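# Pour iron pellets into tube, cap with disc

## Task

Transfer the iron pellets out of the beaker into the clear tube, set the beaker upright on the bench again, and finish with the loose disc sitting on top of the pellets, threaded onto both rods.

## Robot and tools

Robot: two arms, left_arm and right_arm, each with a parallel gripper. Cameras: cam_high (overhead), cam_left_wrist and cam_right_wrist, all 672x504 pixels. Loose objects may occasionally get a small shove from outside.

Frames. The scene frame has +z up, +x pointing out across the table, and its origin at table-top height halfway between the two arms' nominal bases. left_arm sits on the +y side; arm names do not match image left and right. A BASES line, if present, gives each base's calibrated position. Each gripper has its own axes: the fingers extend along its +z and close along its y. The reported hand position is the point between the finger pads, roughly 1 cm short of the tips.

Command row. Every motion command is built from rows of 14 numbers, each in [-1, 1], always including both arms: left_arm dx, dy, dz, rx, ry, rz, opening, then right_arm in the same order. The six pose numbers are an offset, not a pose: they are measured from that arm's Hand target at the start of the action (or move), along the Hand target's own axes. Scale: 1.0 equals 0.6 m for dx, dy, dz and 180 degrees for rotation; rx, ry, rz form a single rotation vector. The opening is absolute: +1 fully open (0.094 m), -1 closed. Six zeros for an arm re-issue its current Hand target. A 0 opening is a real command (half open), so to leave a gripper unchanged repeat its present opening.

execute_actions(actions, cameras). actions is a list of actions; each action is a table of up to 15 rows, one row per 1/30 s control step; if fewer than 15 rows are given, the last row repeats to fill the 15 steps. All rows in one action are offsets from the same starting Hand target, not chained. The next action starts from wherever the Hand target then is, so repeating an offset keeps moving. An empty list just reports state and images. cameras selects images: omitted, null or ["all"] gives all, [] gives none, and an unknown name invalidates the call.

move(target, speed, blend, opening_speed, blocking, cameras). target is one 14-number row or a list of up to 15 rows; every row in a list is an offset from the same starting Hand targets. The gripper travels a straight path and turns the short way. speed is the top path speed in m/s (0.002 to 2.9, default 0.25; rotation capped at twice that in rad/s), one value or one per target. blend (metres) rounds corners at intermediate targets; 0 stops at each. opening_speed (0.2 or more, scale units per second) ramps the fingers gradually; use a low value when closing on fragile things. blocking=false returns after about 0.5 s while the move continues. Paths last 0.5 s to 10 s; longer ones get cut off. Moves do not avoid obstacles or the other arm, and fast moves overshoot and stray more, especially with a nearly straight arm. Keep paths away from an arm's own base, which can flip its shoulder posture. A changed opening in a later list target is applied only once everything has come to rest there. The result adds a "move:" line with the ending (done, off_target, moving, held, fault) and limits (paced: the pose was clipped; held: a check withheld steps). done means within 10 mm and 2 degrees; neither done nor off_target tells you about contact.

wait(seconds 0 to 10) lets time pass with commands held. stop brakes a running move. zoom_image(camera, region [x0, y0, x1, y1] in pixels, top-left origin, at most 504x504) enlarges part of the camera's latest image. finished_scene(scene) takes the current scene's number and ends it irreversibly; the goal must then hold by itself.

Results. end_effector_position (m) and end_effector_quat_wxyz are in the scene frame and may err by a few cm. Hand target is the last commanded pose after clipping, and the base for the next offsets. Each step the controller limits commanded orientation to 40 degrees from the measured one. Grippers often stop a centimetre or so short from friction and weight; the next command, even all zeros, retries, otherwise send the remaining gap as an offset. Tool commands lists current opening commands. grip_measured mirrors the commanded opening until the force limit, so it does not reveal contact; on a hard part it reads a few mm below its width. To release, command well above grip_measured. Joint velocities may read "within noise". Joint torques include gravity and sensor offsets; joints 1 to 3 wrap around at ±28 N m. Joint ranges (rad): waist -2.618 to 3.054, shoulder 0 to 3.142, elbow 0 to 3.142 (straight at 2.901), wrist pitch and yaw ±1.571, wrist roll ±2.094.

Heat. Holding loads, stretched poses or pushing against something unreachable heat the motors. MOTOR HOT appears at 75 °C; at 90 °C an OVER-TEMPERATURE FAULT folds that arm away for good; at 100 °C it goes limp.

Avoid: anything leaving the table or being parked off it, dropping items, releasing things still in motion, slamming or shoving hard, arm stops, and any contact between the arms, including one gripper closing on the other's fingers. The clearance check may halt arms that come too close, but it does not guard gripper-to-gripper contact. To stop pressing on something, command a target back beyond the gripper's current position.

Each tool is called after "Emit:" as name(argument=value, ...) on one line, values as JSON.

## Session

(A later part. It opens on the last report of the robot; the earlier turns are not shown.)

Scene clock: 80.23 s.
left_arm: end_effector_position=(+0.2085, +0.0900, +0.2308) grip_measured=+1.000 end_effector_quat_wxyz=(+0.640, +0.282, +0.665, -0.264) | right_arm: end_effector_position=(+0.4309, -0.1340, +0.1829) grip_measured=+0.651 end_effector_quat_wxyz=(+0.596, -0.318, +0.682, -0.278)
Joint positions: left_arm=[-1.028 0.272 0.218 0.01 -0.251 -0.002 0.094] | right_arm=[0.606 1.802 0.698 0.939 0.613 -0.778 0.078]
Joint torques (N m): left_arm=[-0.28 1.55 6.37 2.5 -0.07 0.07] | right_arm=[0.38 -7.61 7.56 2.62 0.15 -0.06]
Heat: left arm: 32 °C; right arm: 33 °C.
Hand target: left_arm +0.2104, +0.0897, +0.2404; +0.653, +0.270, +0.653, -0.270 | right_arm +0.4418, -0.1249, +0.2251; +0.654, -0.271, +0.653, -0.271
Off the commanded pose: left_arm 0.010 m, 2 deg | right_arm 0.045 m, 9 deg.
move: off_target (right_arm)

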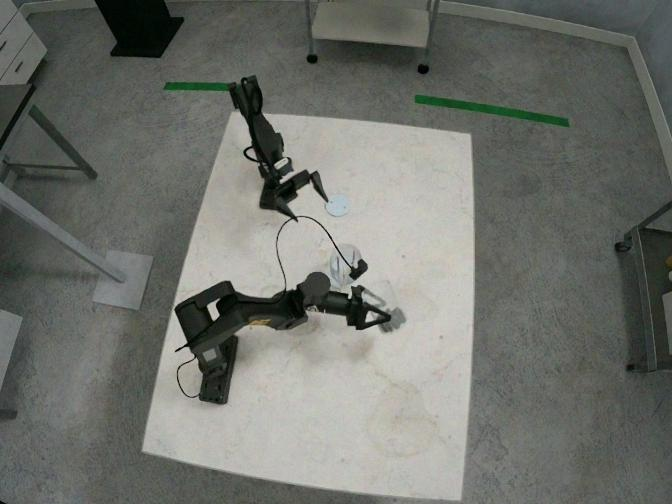

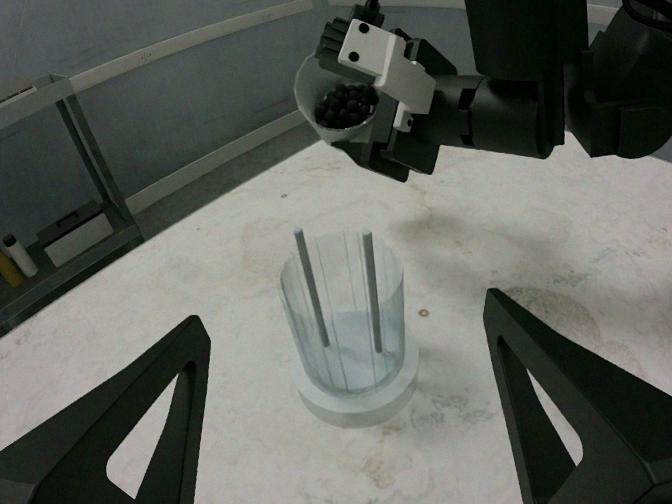

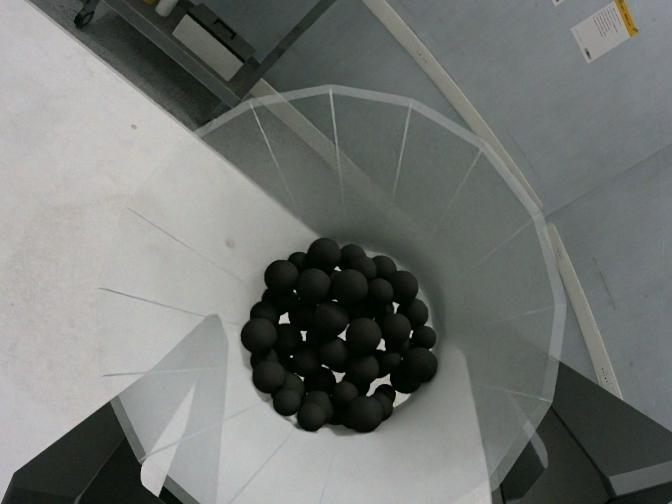

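Emit:
move(target=[0,0,0,0,0,0,1,0.0932,0.0318,0.115,-0.1516,0.1507,0.2154,0.4], speed=0.12)

Emit:
zoom_image(camera="cam_left_wrist", region=[250, 20, 600, 270])

Scene clock: 87.30 s.
left_arm: end_effector_position=(+0.2085, +0.0900, +0.2308) grip_measured=+1.000 end_effector_quat_wxyz=(+0.640, +0.282, +0.665, -0.264) | right_arm: end_effector_position=(+0.4935, -0.1565, +0.1446) grip_measured=+0.651 end_effector_quat_wxyz=(+0.424, -0.128, +0.895, +0.049)
Joint positions: left_arm=[-1.028 0.272 0.218 0.01 -0.251 -0.002 0.094] | right_arm=[0.319 1.87 1.209 -0.029 0.059 0.021 0.078]
Joint torques (N m): left_arm=[-0.23 1.58 6.48 2.47 -0.07 0.04] | right_arm=[-0.47 -9.66 9.03 1.64 -0.02 0.19]
Heat: left arm: 32 °C; right arm: 35 °C.
Hand target: left_arm +0.2104, +0.0897, +0.2404; +0.653, +0.270, +0.653, -0.270 | right_arm +0.5109, -0.1509, +0.1722; +0.458, -0.116, +0.879, +0.060
Off the commanded pose: left_arm 0.010 m, 2 deg | right_arm 0.033 m, 5 deg.
move: off_target (right_arm)

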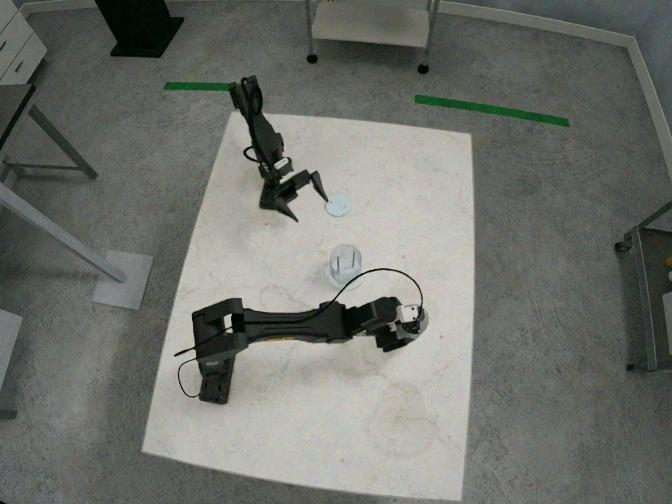

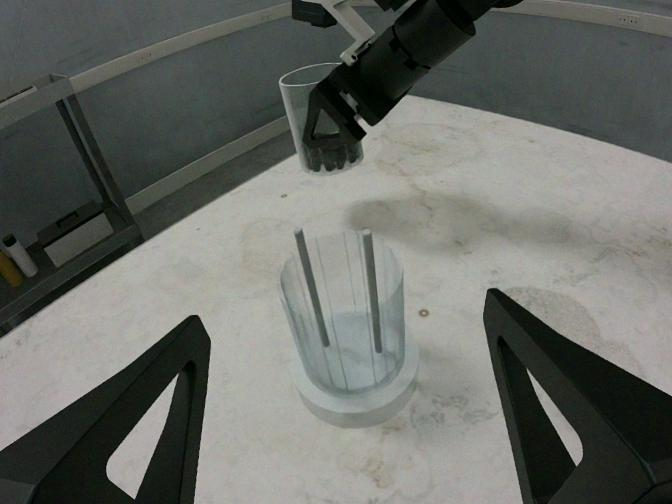

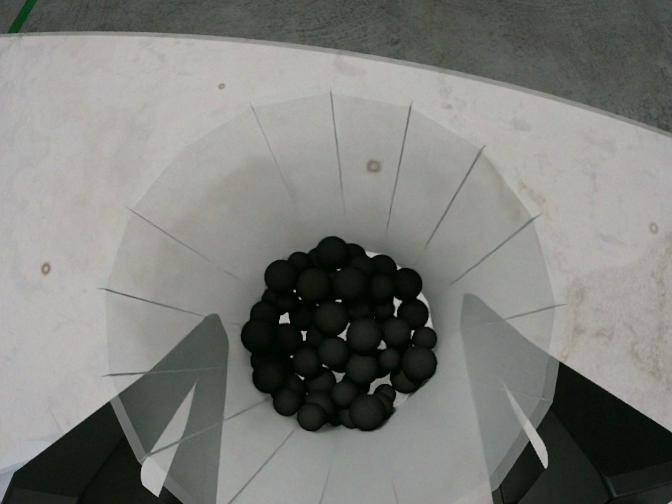

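Scaled by 1.440 from the camera's 672x504 image, which has a finer 960x720 frame.

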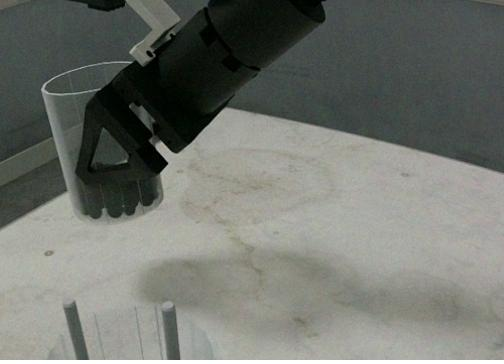

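Emit:
move(target=[0,0,0,0,0,0,1,0.1092,0,0.0765,0,-0.0115,0.0073,0.4], speed=0.1)

Emit:
zoom_image(camera="cam_left_wrist", region=[250, 20, 600, 270])

Scene clock: 89.73 s.
left_arm: end_effector_position=(+0.2085, +0.0900, +0.2308) grip_measured=+1.000 end_effector_quat_wxyz=(+0.640, +0.282, +0.665, -0.264) | right_arm: end_effector_position=(+0.4928, -0.1567, +0.0708) grip_measured=+0.651 end_effector_quat_wxyz=(+0.424, -0.117, +0.896, +0.054)
Joint positions: left_arm=[-1.028 0.272 0.218 0.01 -0.251 -0.002 0.094] | right_arm=[0.319 2.019 1.077 0.253 0.059 0.044 0.078]
Joint torques (N m): left_arm=[-0.23 1.51 6.41 2.46 -0.05 0.06] | right_arm=[-0.46 -9.89 4.86 2.41 -0.03 0.2]
Heat: left arm: 32 °C; right arm: 35 °C.
Hand target: left_arm +0.2104, +0.0897, +0.2404; +0.653, +0.270, +0.653, -0.270 | right_arm +0.5109, -0.1509, +0.0922; +0.473, -0.105, +0.872, +0.068
Off the commanded pose: left_arm 0.010 m, 2 deg | right_arm 0.029 m, 7 deg.
move: off_target (right_arm)

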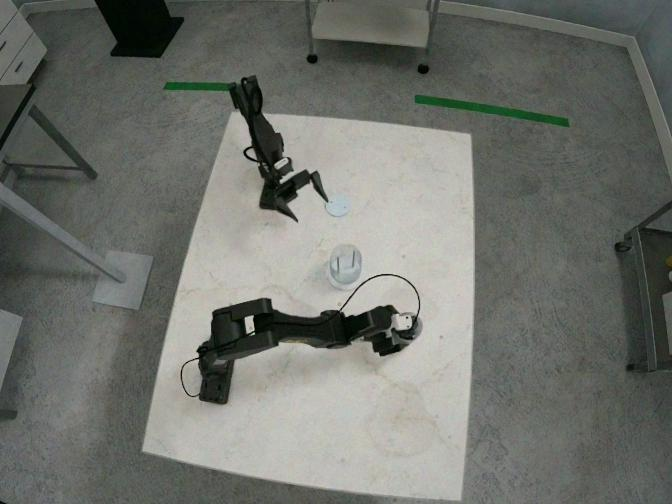

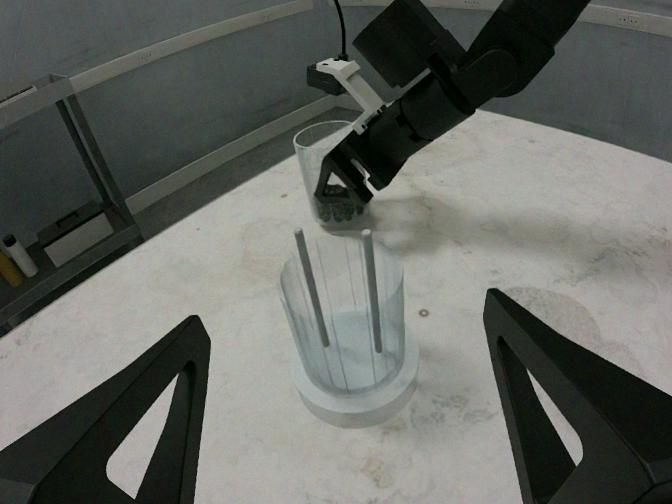

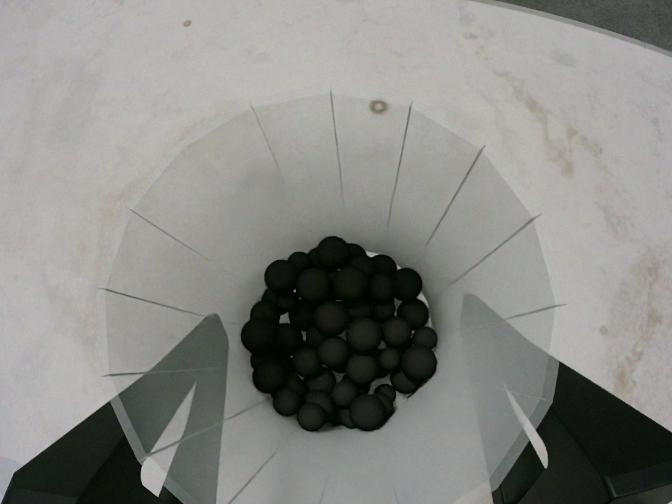

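Scaled by 1.440 from the camera's 672x504 image, which has a finer 960x720 frame.

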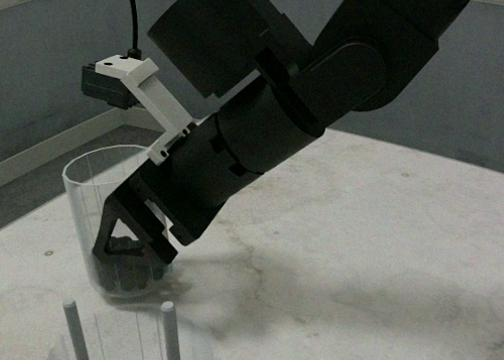

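Emit:
move(target=[0,0,0,0,0,0,1,0.0158,0,0.0122,0,-0.018,0,0.4], speed=0.06)

Emit:
zoom_image(camera="cam_left_wrist", region=[270, 80, 450, 260])

Scene clock: 91.67 s.
left_arm: end_effector_position=(+0.2085, +0.0900, +0.2308) grip_measured=+1.000 end_effector_quat_wxyz=(+0.640, +0.282, +0.665, -0.264) | right_arm: end_effector_position=(+0.4957, -0.1557, +0.0588) grip_measured=+0.651 end_effector_quat_wxyz=(+0.449, -0.115, +0.884, +0.059)
Joint positions: left_arm=[-1.028 0.272 0.218 0.01 -0.251 -0.002 0.094] | right_arm=[0.319 2.065 1.028 0.405 0.059 0.044 0.078]
Joint torques (N m): left_arm=[-0.47 1.5 6.64 2.54 -0.04 0.13] | right_arm=[-0.18 -10.03 4.42 2.44 0.02 0.16]
Heat: left arm: 32 °C; right arm: 35 °C.
Hand target: left_arm +0.2104, +0.0897, +0.2404; +0.653, +0.270, +0.653, -0.270 | right_arm +0.5119, -0.1504, +0.0803; +0.498, -0.103, +0.858, +0.071
Off the commanded pose: left_arm 0.010 m, 2 deg | right_arm 0.027 m, 7 deg.
move: off_target (right_arm)

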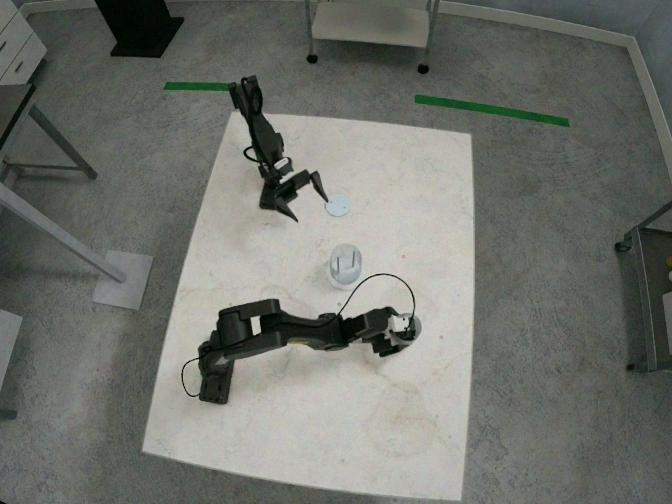

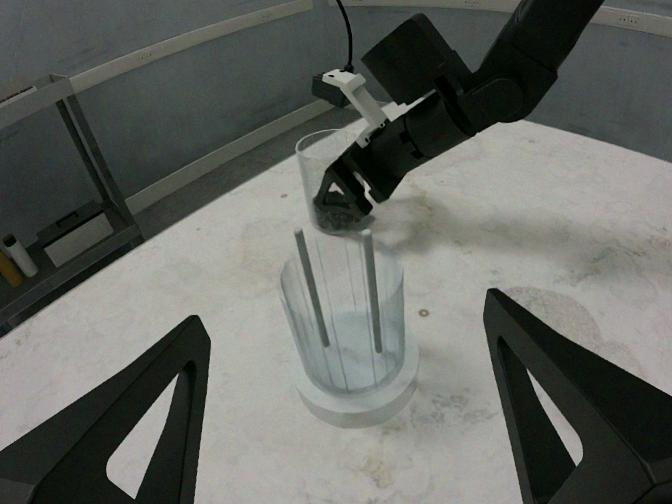

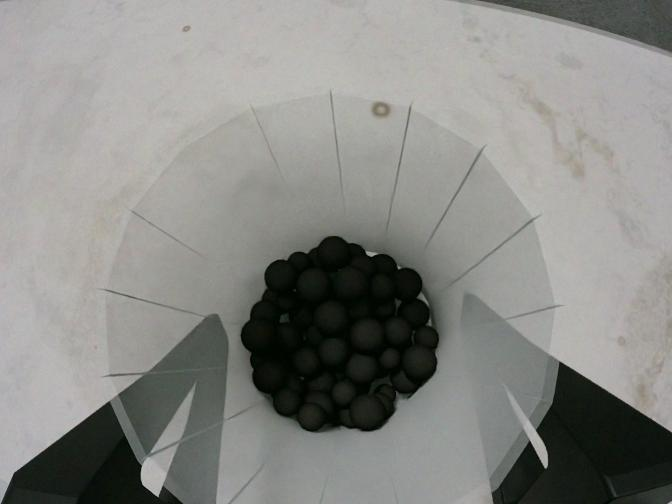

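Scaled by 2.800 from the camera's 672x504 image, which has a finer 960x720 frame.

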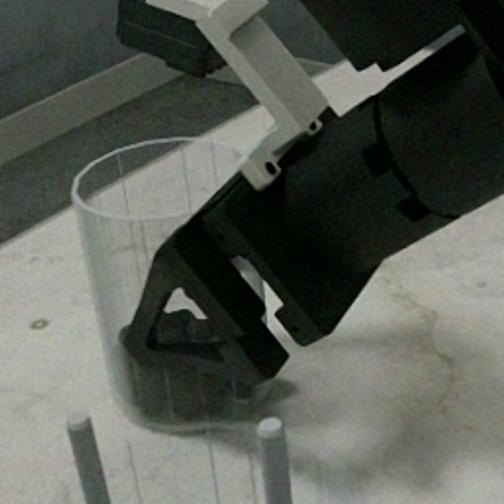

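Emit:
move(target=[0,0,0,0,0,0,1,0.0109,0,0.0077,0,0.004,0,0.4], speed=0.04, cameras=["cam_left_wrist"])

Emit:
zoom_image(camera="cam_left_wrist", region=[270, 80, 450, 260])

Scene clock: 94.60 s.
left_arm: end_effector_position=(+0.2085, +0.0900, +0.2308) grip_measured=+1.000 end_effector_quat_wxyz=(+0.640, +0.282, +0.665, -0.264) | right_arm: end_effector_position=(+0.4974, -0.1551, +0.0550) grip_measured=+0.651 end_effector_quat_wxyz=(+0.452, -0.114, +0.883, +0.059)
Joint positions: left_arm=[-1.028 0.272 0.218 0.01 -0.251 -0.002 0.094] | right_arm=[0.319 2.082 1.028 0.428 0.059 0.044 0.078]
Joint torques (N m): left_arm=[-0.54 1.31 6.46 2.45 -0.04 0.1] | right_arm=[-0.17 -9.61 4.89 2.28 0.04 0.18]
Heat: left arm: 33 °C; right arm: 36 °C.
Hand target: left_arm +0.2104, +0.0897, +0.2404; +0.653, +0.270, +0.653, -0.270 | right_arm +0.5126, -0.1501, +0.0723; +0.492, -0.103, +0.861, +0.070
Off the commanded pose: left_arm 0.010 m, 2 deg | right_arm 0.024 m, 5 deg.
move: off_target (right_arm)
Images, in order (width x height): cam_left_wrist 672x504.

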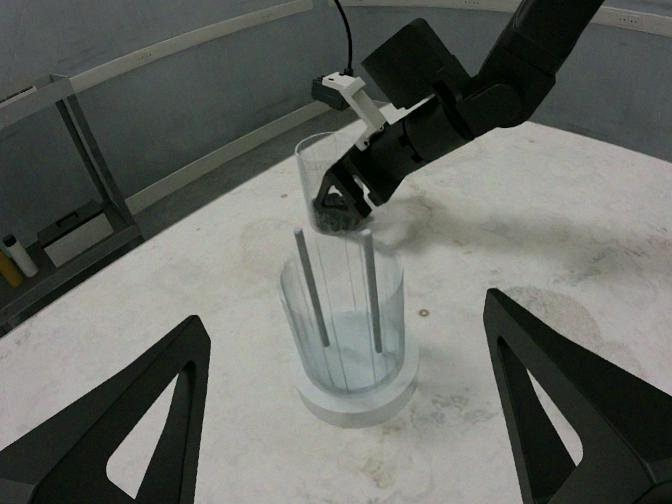

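Scaled by 2.800 from the camera's 672x504 image, which has a finer 960x720 frame.

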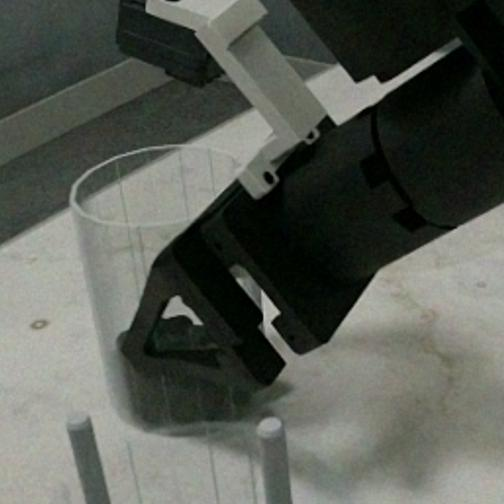

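Emit:
move(target=[0,0,0,0,0,0,1,0.0068,0,0.0048,0,0.004,0,0.4], speed=0.04, cameras=["cam_left_wrist"])

Emit:
zoom_image(camera="cam_left_wrist", region=[270, 80, 450, 260])

Scene clock: 96.00 s.
left_arm: end_effector_position=(+0.2085, +0.0900, +0.2308) grip_measured=+1.000 end_effector_quat_wxyz=(+0.640, +0.282, +0.665, -0.264) | right_arm: end_effector_position=(+0.4987, -0.1547, +0.0542) grip_measured=+0.651 end_effector_quat_wxyz=(+0.455, -0.114, +0.881, +0.060)
Joint positions: left_arm=[-1.028 0.272 0.218 0.01 -0.251 -0.002 0.094] | right_arm=[0.319 2.089 1.028 0.444 0.059 0.044 0.078]
Joint torques (N m): left_arm=[-0.1 1.33 6.52 2.49 -0.04 0.04] | right_arm=[-0.32 -9.01 5.55 2.1 0.02 0.16]
Heat: left arm: 33 °C; right arm: 36 °C.
Hand target: left_arm +0.2104, +0.0897, +0.2404; +0.653, +0.270, +0.653, -0.270 | right_arm +0.5130, -0.1499, +0.0673; +0.487, -0.104, +0.865, +0.069
Off the commanded pose: left_arm 0.010 m, 2 deg | right_arm 0.020 m, 4 deg.
move: off_target (right_arm)
Images, in order (width x height): cam_left_wrist 672x504.

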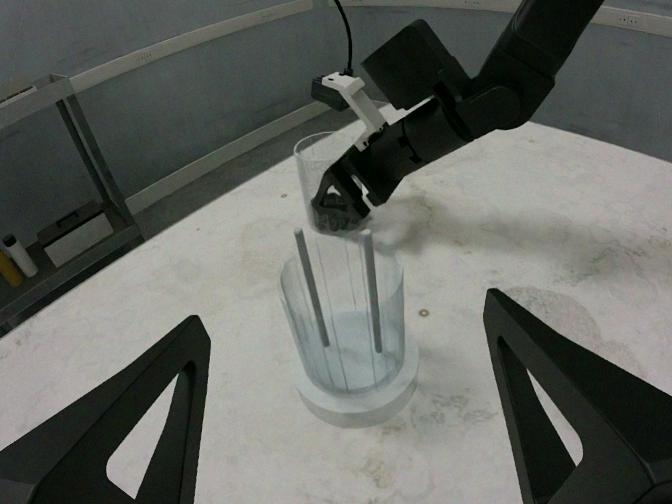

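Scaled by 2.800 from the camera's 672x504 image, which has a finer 960x720 frame.

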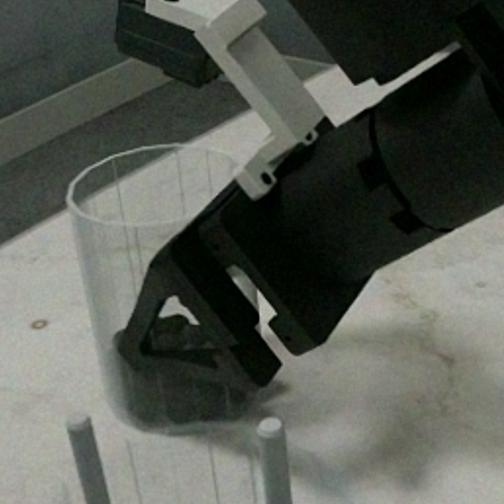

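Emit:
move(target=[0,0,0,0,0,0,1,0,0,0,0,0,0,0.95], speed=0.04, opening_speed=0.25)

Emit:
zoom_image(camera="cam_left_wrist", region=[270, 80, 450, 260])

Scene clock: 99.17 s.
left_arm: end_effector_position=(+0.2085, +0.0900, +0.2308) grip_measured=+1.000 end_effector_quat_wxyz=(+0.640, +0.282, +0.665, -0.264) | right_arm: end_effector_position=(+0.5011, -0.1530, +0.0570) grip_measured=+0.948 end_effector_quat_wxyz=(+0.463, -0.114, +0.877, +0.062)
Joint positions: left_arm=[-1.028 0.272 0.218 0.01 -0.251 -0.002 0.094] | right_arm=[0.321 2.092 1.028 0.465 0.059 0.044 0.092]
Joint torques (N m): left_arm=[-0.24 1.59 6.49 2.47 -0.02 0.02] | right_arm=[-0.21 -9.1 5.7 1.94 -0.01 0.15]
Heat: left arm: 33 °C; right arm: 36 °C.
Hand target: left_arm +0.2104, +0.0897, +0.2404; +0.653, +0.270, +0.653, -0.270 | right_arm +0.5130, -0.1499, +0.0673; +0.487, -0.104, +0.865, +0.069
Off the commanded pose: left_arm 0.010 m, 2 deg | right_arm 0.016 m, 3 deg.
move: off_target (right_arm)

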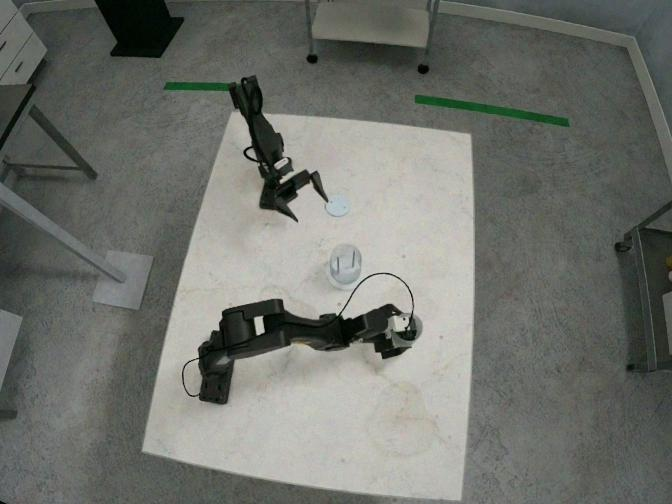

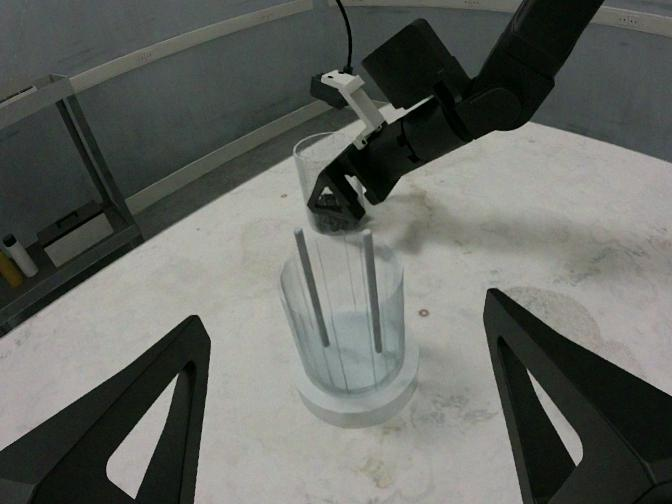

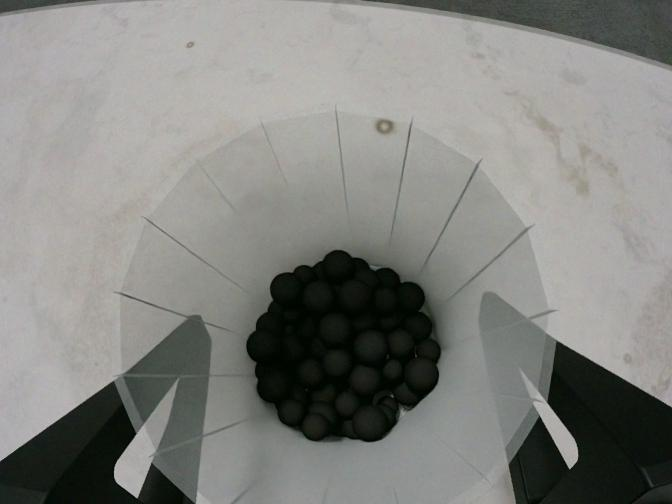

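Scaled by 2.800 from the camera's 672x504 image, which has a finer 960x720 frame.

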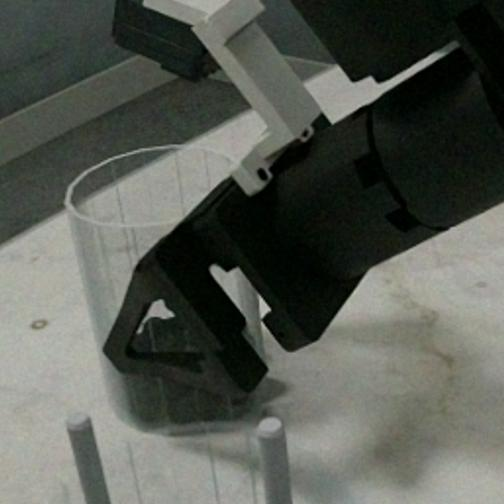

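Emit:
move(target=[0,0,0,0,0,0,1,0,0,-0.12,0,0,0,1], speed=0.08, cameras=["cam_right_wrist"])

Emit:
zoom_image(camera="cam_right_wrist", region=[100, 50, 600, 504])

Scene clock: 102.93 s.
left_arm: end_effector_position=(+0.2085, +0.0900, +0.2308) grip_measured=+1.000 end_effector_quat_wxyz=(+0.640, +0.282, +0.665, -0.264) | right_arm: end_effector_position=(+0.4553, -0.1688, +0.0887) grip_measured=+0.998 end_effector_quat_wxyz=(+0.474, -0.110, +0.871, +0.066)
Joint positions: left_arm=[-1.028 0.272 0.218 0.01 -0.251 -0.002 0.094] | right_arm=[0.321 1.865 0.818 0.473 0.059 0.05 0.094]
Joint torques (N m): left_arm=[-0.39 1.55 6.76 2.51 -0.04 0.02] | right_arm=[0.76 -12.08 3.51 1.49 0.1 0.2]
Heat: left arm: 33 °C; right arm: 36 °C.
Hand target: left_arm +0.2104, +0.0897, +0.2404; +0.653, +0.270, +0.653, -0.270 | right_arm +0.4534, -0.1658, +0.1045; +0.487, -0.104, +0.865, +0.069
Off the commanded pose: left_arm 0.010 m, 2 deg | right_arm 0.016 m, 2 deg.
move: off_target (right_arm)
Images, in order (width x height): cam_right_wrist 672x504.

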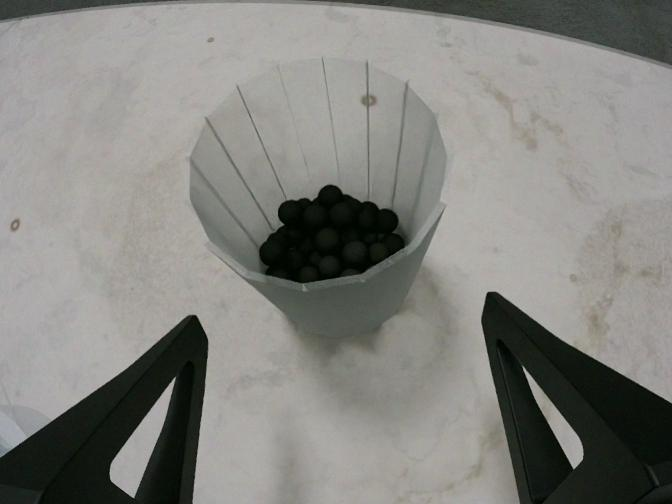

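Scaled by 1.008 from the camera's 672x504 image, which has a finer 960x720 frame.

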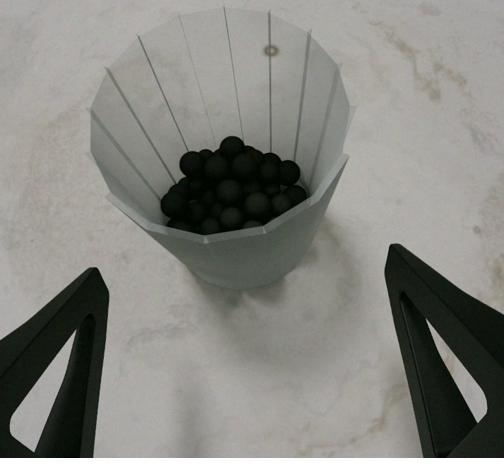

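Emit:
move(target=[0,0,0,0,0,0,1,0.0386,0,0.0232,-0.007,-0.1283,-0.0087,1], speed=0.08)

Emit:
zoom_image(camera="cam_left_wrist", region=[270, 80, 450, 260])

Scene clock: 107.60 s.
left_arm: end_effector_position=(+0.2085, +0.0900, +0.2308) grip_measured=+1.000 end_effector_quat_wxyz=(+0.640, +0.282, +0.665, -0.264) | right_arm: end_effector_position=(+0.4537, -0.1708, +0.0698) grip_measured=+0.998 end_effector_quat_wxyz=(+0.632, -0.097, +0.764, +0.089)
Joint positions: left_arm=[-1.028 0.272 0.218 0.01 -0.251 -0.002 0.094] | right_arm=[0.321 2.224 0.625 1.412 0.067 0.026 0.094]
Joint torques (N m): left_arm=[-0.16 1.32 6.64 2.45 -0.06 0.08] | right_arm=[0.69 -7.62 1.89 2.22 -0.03 -0.1]
Heat: left arm: 33 °C; right arm: 36 °C.
Hand target: left_arm +0.2104, +0.0897, +0.2404; +0.653, +0.270, +0.653, -0.270 | right_arm +0.4532, -0.1653, +0.0775; +0.650, -0.105, +0.747, +0.091
Off the commanded pose: left_arm 0.010 m, 2 deg | right_arm 0.009 m, 3 deg.
move: off_target (right_arm)

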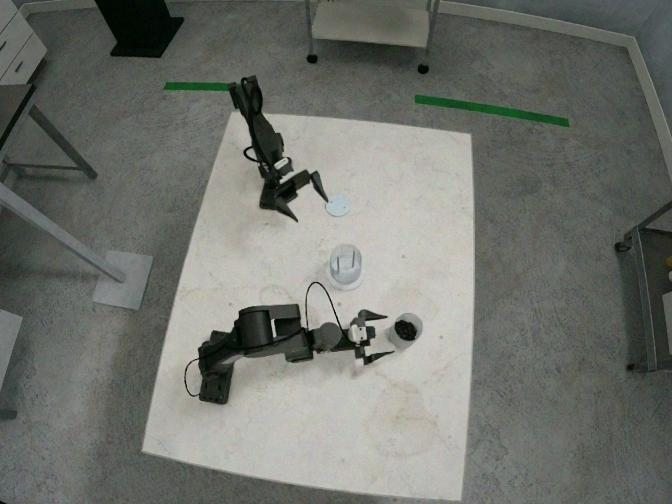

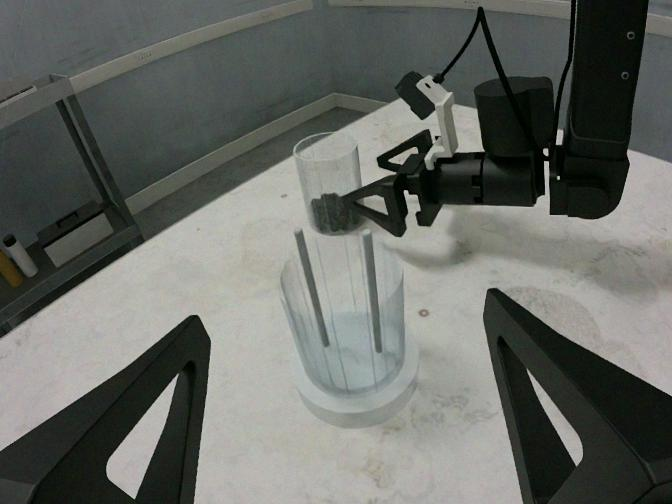

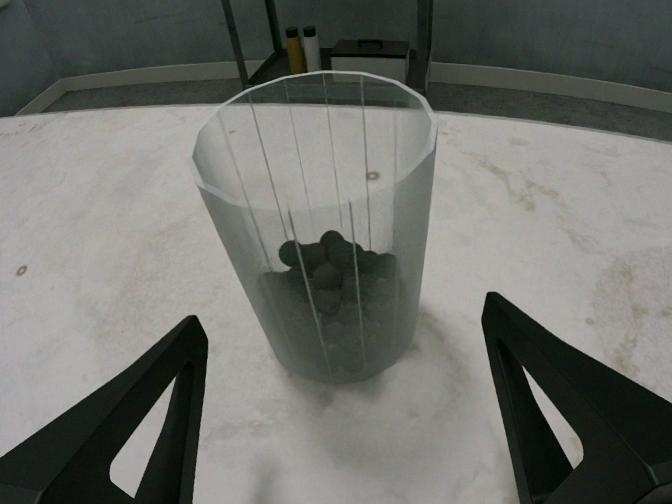

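Scaled by 2.800 from the camera's 672x504 image, which has a finer 960x720 frame.

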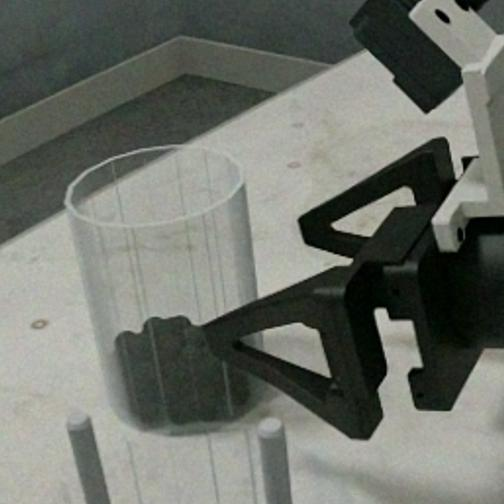

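Emit:
move(target=[0,0,0,0,0,0,1,0,0,0.0833,0,0,0,1], speed=0.06)

Emit:
zoom_image(camera="cam_left_wrist", region=[270, 80, 450, 260])

Scene clock: 109.93 s.
left_arm: end_effector_position=(+0.2085, +0.0900, +0.2308) grip_measured=+1.000 end_effector_quat_wxyz=(+0.640, +0.282, +0.665, -0.264) | right_arm: end_effector_position=(+0.4967, -0.1560, +0.0765) grip_measured=+0.998 end_effector_quat_wxyz=(+0.655, -0.094, +0.744, +0.093)
Joint positions: left_arm=[-1.028 0.272 0.218 0.01 -0.251 -0.002 0.094] | right_arm=[0.321 2.313 0.817 1.37 0.067 0.024 0.094]
Joint torques (N m): left_arm=[-0.53 1.42 6.5 2.42 -0.07 0.01] | right_arm=[-0.03 -8.64 4.29 1.47 -0.1 -0.09]
Heat: left arm: 33 °C; right arm: 36 °C.
Hand target: left_arm +0.2104, +0.0897, +0.2404; +0.653, +0.270, +0.653, -0.270 | right_arm +0.5008, -0.1517, +0.0705; +0.650, -0.105, +0.747, +0.091
Off the commanded pose: left_arm 0.010 m, 2 deg | right_arm 0.008 m, 1 deg.
move: done

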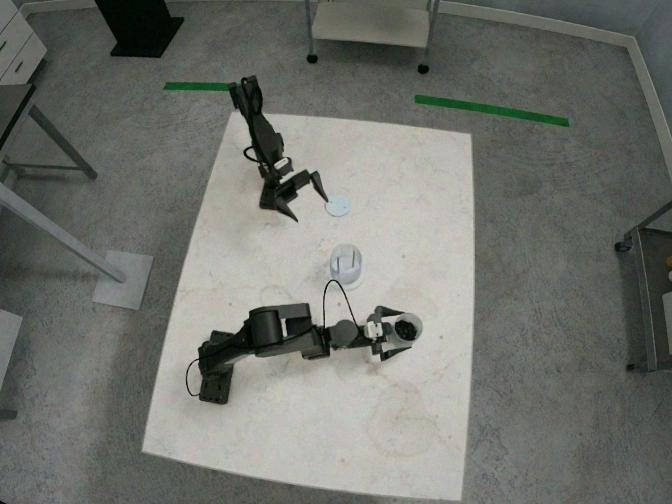

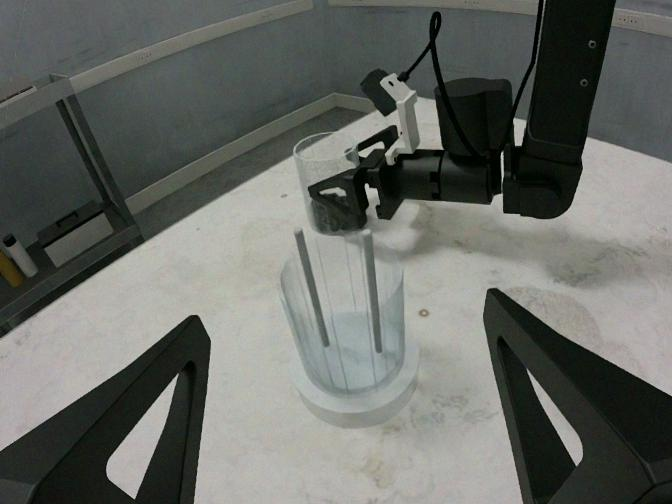

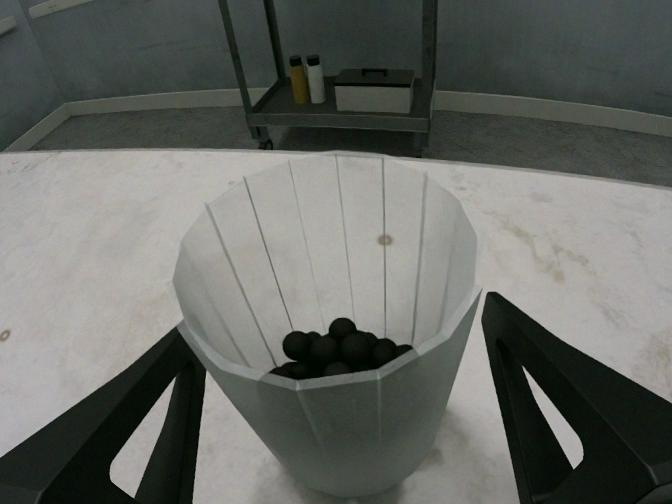

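Scaled by 2.800 from the camera's 672x504 image, which has a finer 960x720 frame.

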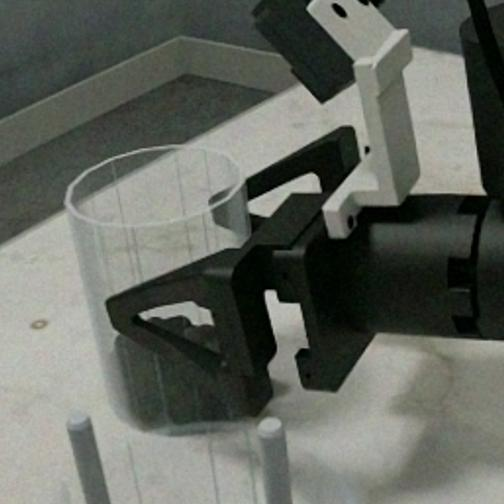

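Emit:
move(target=[0,0,0,0,0,0,1,0.0195,0,0.0112,0,0,0,1], speed=0.06, cameras=[])

Emit:
move(target=[0,0,0,0,0,0,1,0,0,0,0,0,0,0.4], speed=0.06, opening_speed=0.3)

Emit:
zoom_image(camera="cam_left_wrist", region=[270, 80, 450, 260])

Scene clock: 111.60 s.
left_arm: end_effector_position=(+0.2085, +0.0900, +0.2308) grip_measured=+1.000 end_effector_quat_wxyz=(+0.640, +0.282, +0.665, -0.264) | right_arm: end_effector_position=(+0.5014, -0.1544, +0.0581) grip_measured=+0.998 end_effector_quat_wxyz=(+0.646, -0.096, +0.752, +0.091)
Joint positions: left_arm=[-1.028 0.272 0.218 0.01 -0.251 -0.002 0.094] | right_arm=[0.321 2.373 0.853 1.37 0.067 0.023 0.094]
Joint torques (N m): left_arm=[-0.28 1.63 6.63 2.47 0 0.07] | right_arm=[-0.12 -9.01 4.29 1.69 -0.09 -0.11]
Heat: left arm: 34 °C; right arm: 36 °C.
Hand target: left_arm +0.2104, +0.0897, +0.2404; +0.653, +0.270, +0.653, -0.270 | right_arm +0.5056, -0.1503, +0.0580; +0.650, -0.105, +0.747, +0.091
Off the commanded pose: left_arm 0.010 m, 2 deg | right_arm 0.006 m, 1 deg.
move: done
No camera images: "cameras" was empty.

Scene clock: 114.10 s.
left_arm: end_effector_position=(+0.2085, +0.0900, +0.2308) grip_measured=+1.000 end_effector_quat_wxyz=(+0.640, +0.282, +0.665, -0.264) | right_arm: end_effector_position=(+0.5011, -0.1536, +0.0581) grip_measured=+0.651 end_effector_quat_wxyz=(+0.646, -0.097, +0.752, +0.092)
Joint positions: left_arm=[-1.028 0.272 0.218 0.01 -0.251 -0.002 0.094] | right_arm=[0.321 2.373 0.853 1.37 0.062 0.023 0.078]
Joint torques (N m): left_arm=[-0.35 1.81 6.61 2.51 -0.04 0.03] | right_arm=[-0.21 -9.11 4.25 1.67 -0.1 -0.08]
Heat: left arm: 34 °C; right arm: 36 °C.
Hand target: left_arm +0.2104, +0.0897, +0.2404; +0.653, +0.270, +0.653, -0.270 | right_arm +0.5056, -0.1503, +0.0580; +0.650, -0.105, +0.747, +0.091
Off the commanded pose: left_arm 0.010 m, 2 deg | right_arm 0.006 m, 1 deg.
move: done

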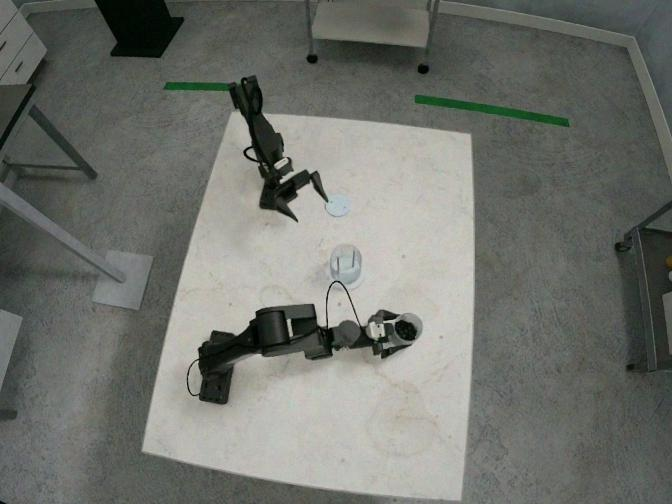

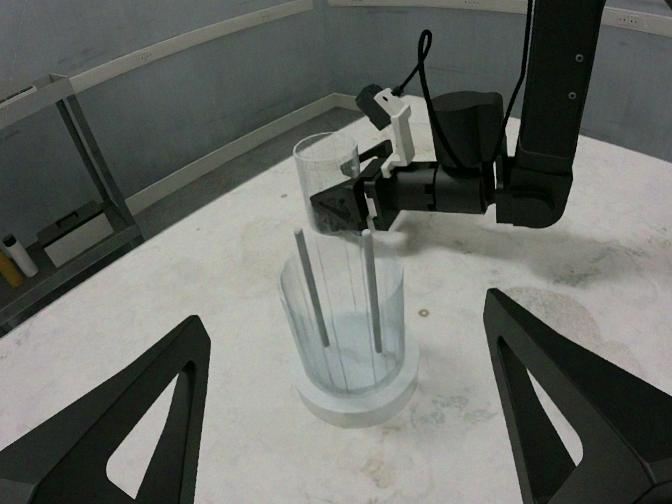

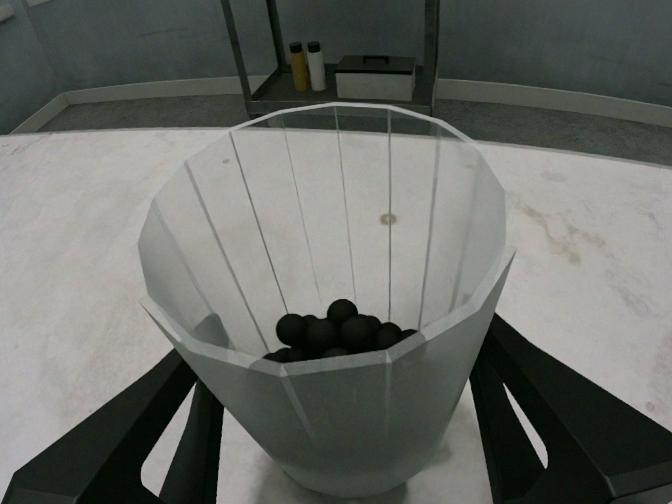

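Scaled by 2.800 from the camera's 672x504 image, which has a finer 960x720 frame.

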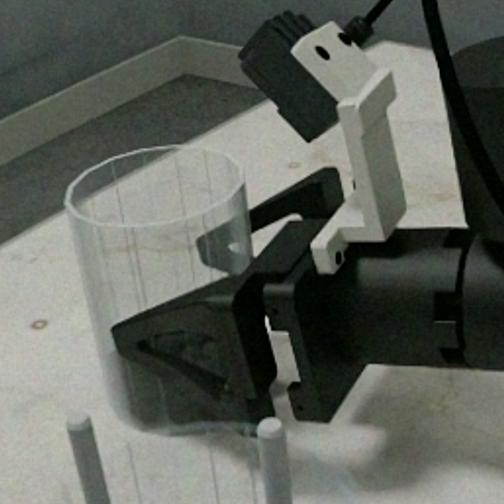

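Emit:
move(target=[[0,0,0,0,0,0,1,-0.132,0,-0.0185,0,0,0,0.4],[0,0,0,0,0,0,1,-0.255,0.0948,-0.1845,-0.0818,-0.0126,-0.2895,0.4]], speed=0.1, blend=0.02)

Emit:
zoom_image(camera="cam_left_wrist", region=[250, 20, 600, 350])

Scene clock: 123.13 s.
left_arm: end_effector_position=(+0.2085, +0.0900, +0.2308) grip_measured=+1.000 end_effector_quat_wxyz=(+0.640, +0.282, +0.665, -0.264) | right_arm: end_effector_position=(+0.4082, -0.1266, +0.1910) grip_measured=+0.650 end_effector_quat_wxyz=(+0.584, -0.504, +0.628, -0.104)
Joint positions: left_arm=[-1.028 0.272 0.218 0.01 -0.251 -0.002 0.094] | right_arm=[0.38 1.545 0.657 0.585 -0.101 -0.884 0.078]
Joint torques (N m): left_arm=[-0.47 1.55 6.6 2.5 -0.01 0.06] | right_arm=[0.65 -10.89 5.14 1.93 -0.17 -0.08]
Heat: left arm: 34 °C; right arm: 37 °C.
Hand target: left_arm +0.2104, +0.0897, +0.2404; +0.653, +0.270, +0.653, -0.270 | right_arm +0.4050, -0.1200, +0.2249; +0.620, -0.499, +0.596, -0.109
Off the commanded pose: left_arm 0.010 m, 2 deg | right_arm 0.035 m, 6 deg.
move: off_target (right_arm)

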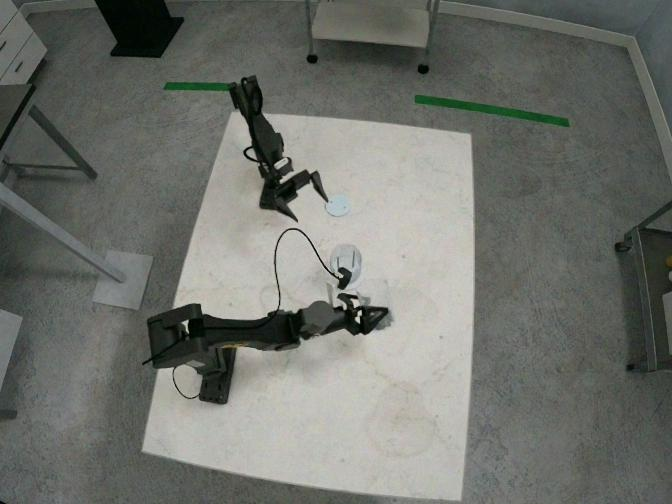

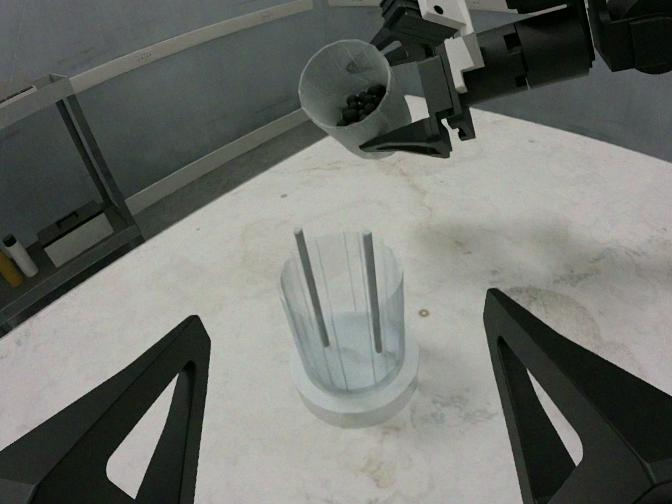

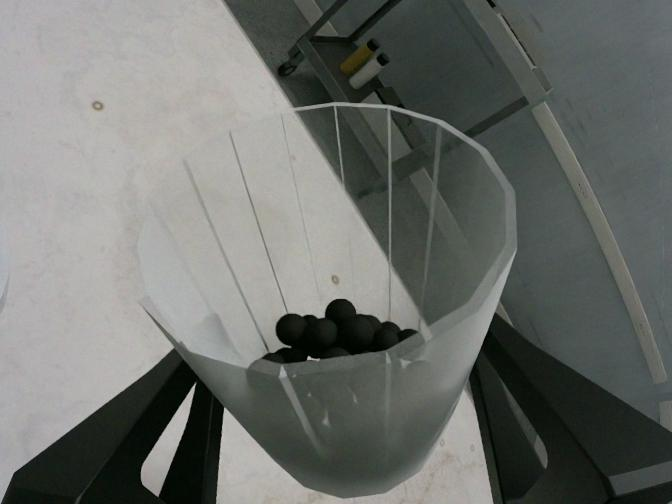

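Scaled by 1.440 from the camera's 672x504 image, which has a finer 960x720 frame.

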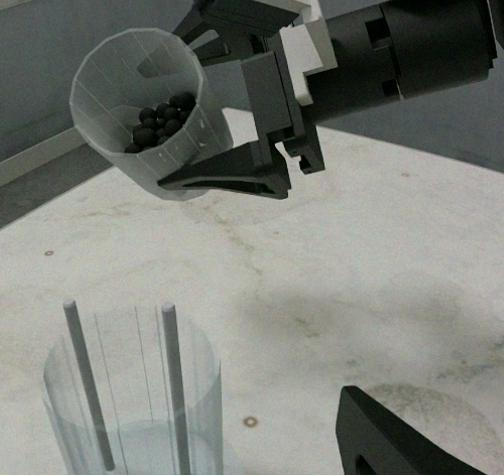

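Emit:
zoom_image(camera="cam_high", region=[300, 220, 420, 340])

Scaled by 4.200.

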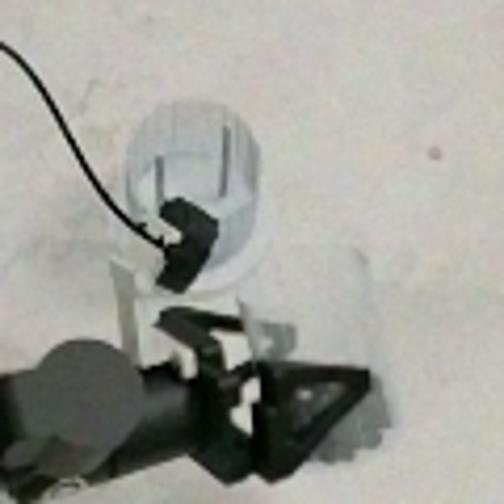

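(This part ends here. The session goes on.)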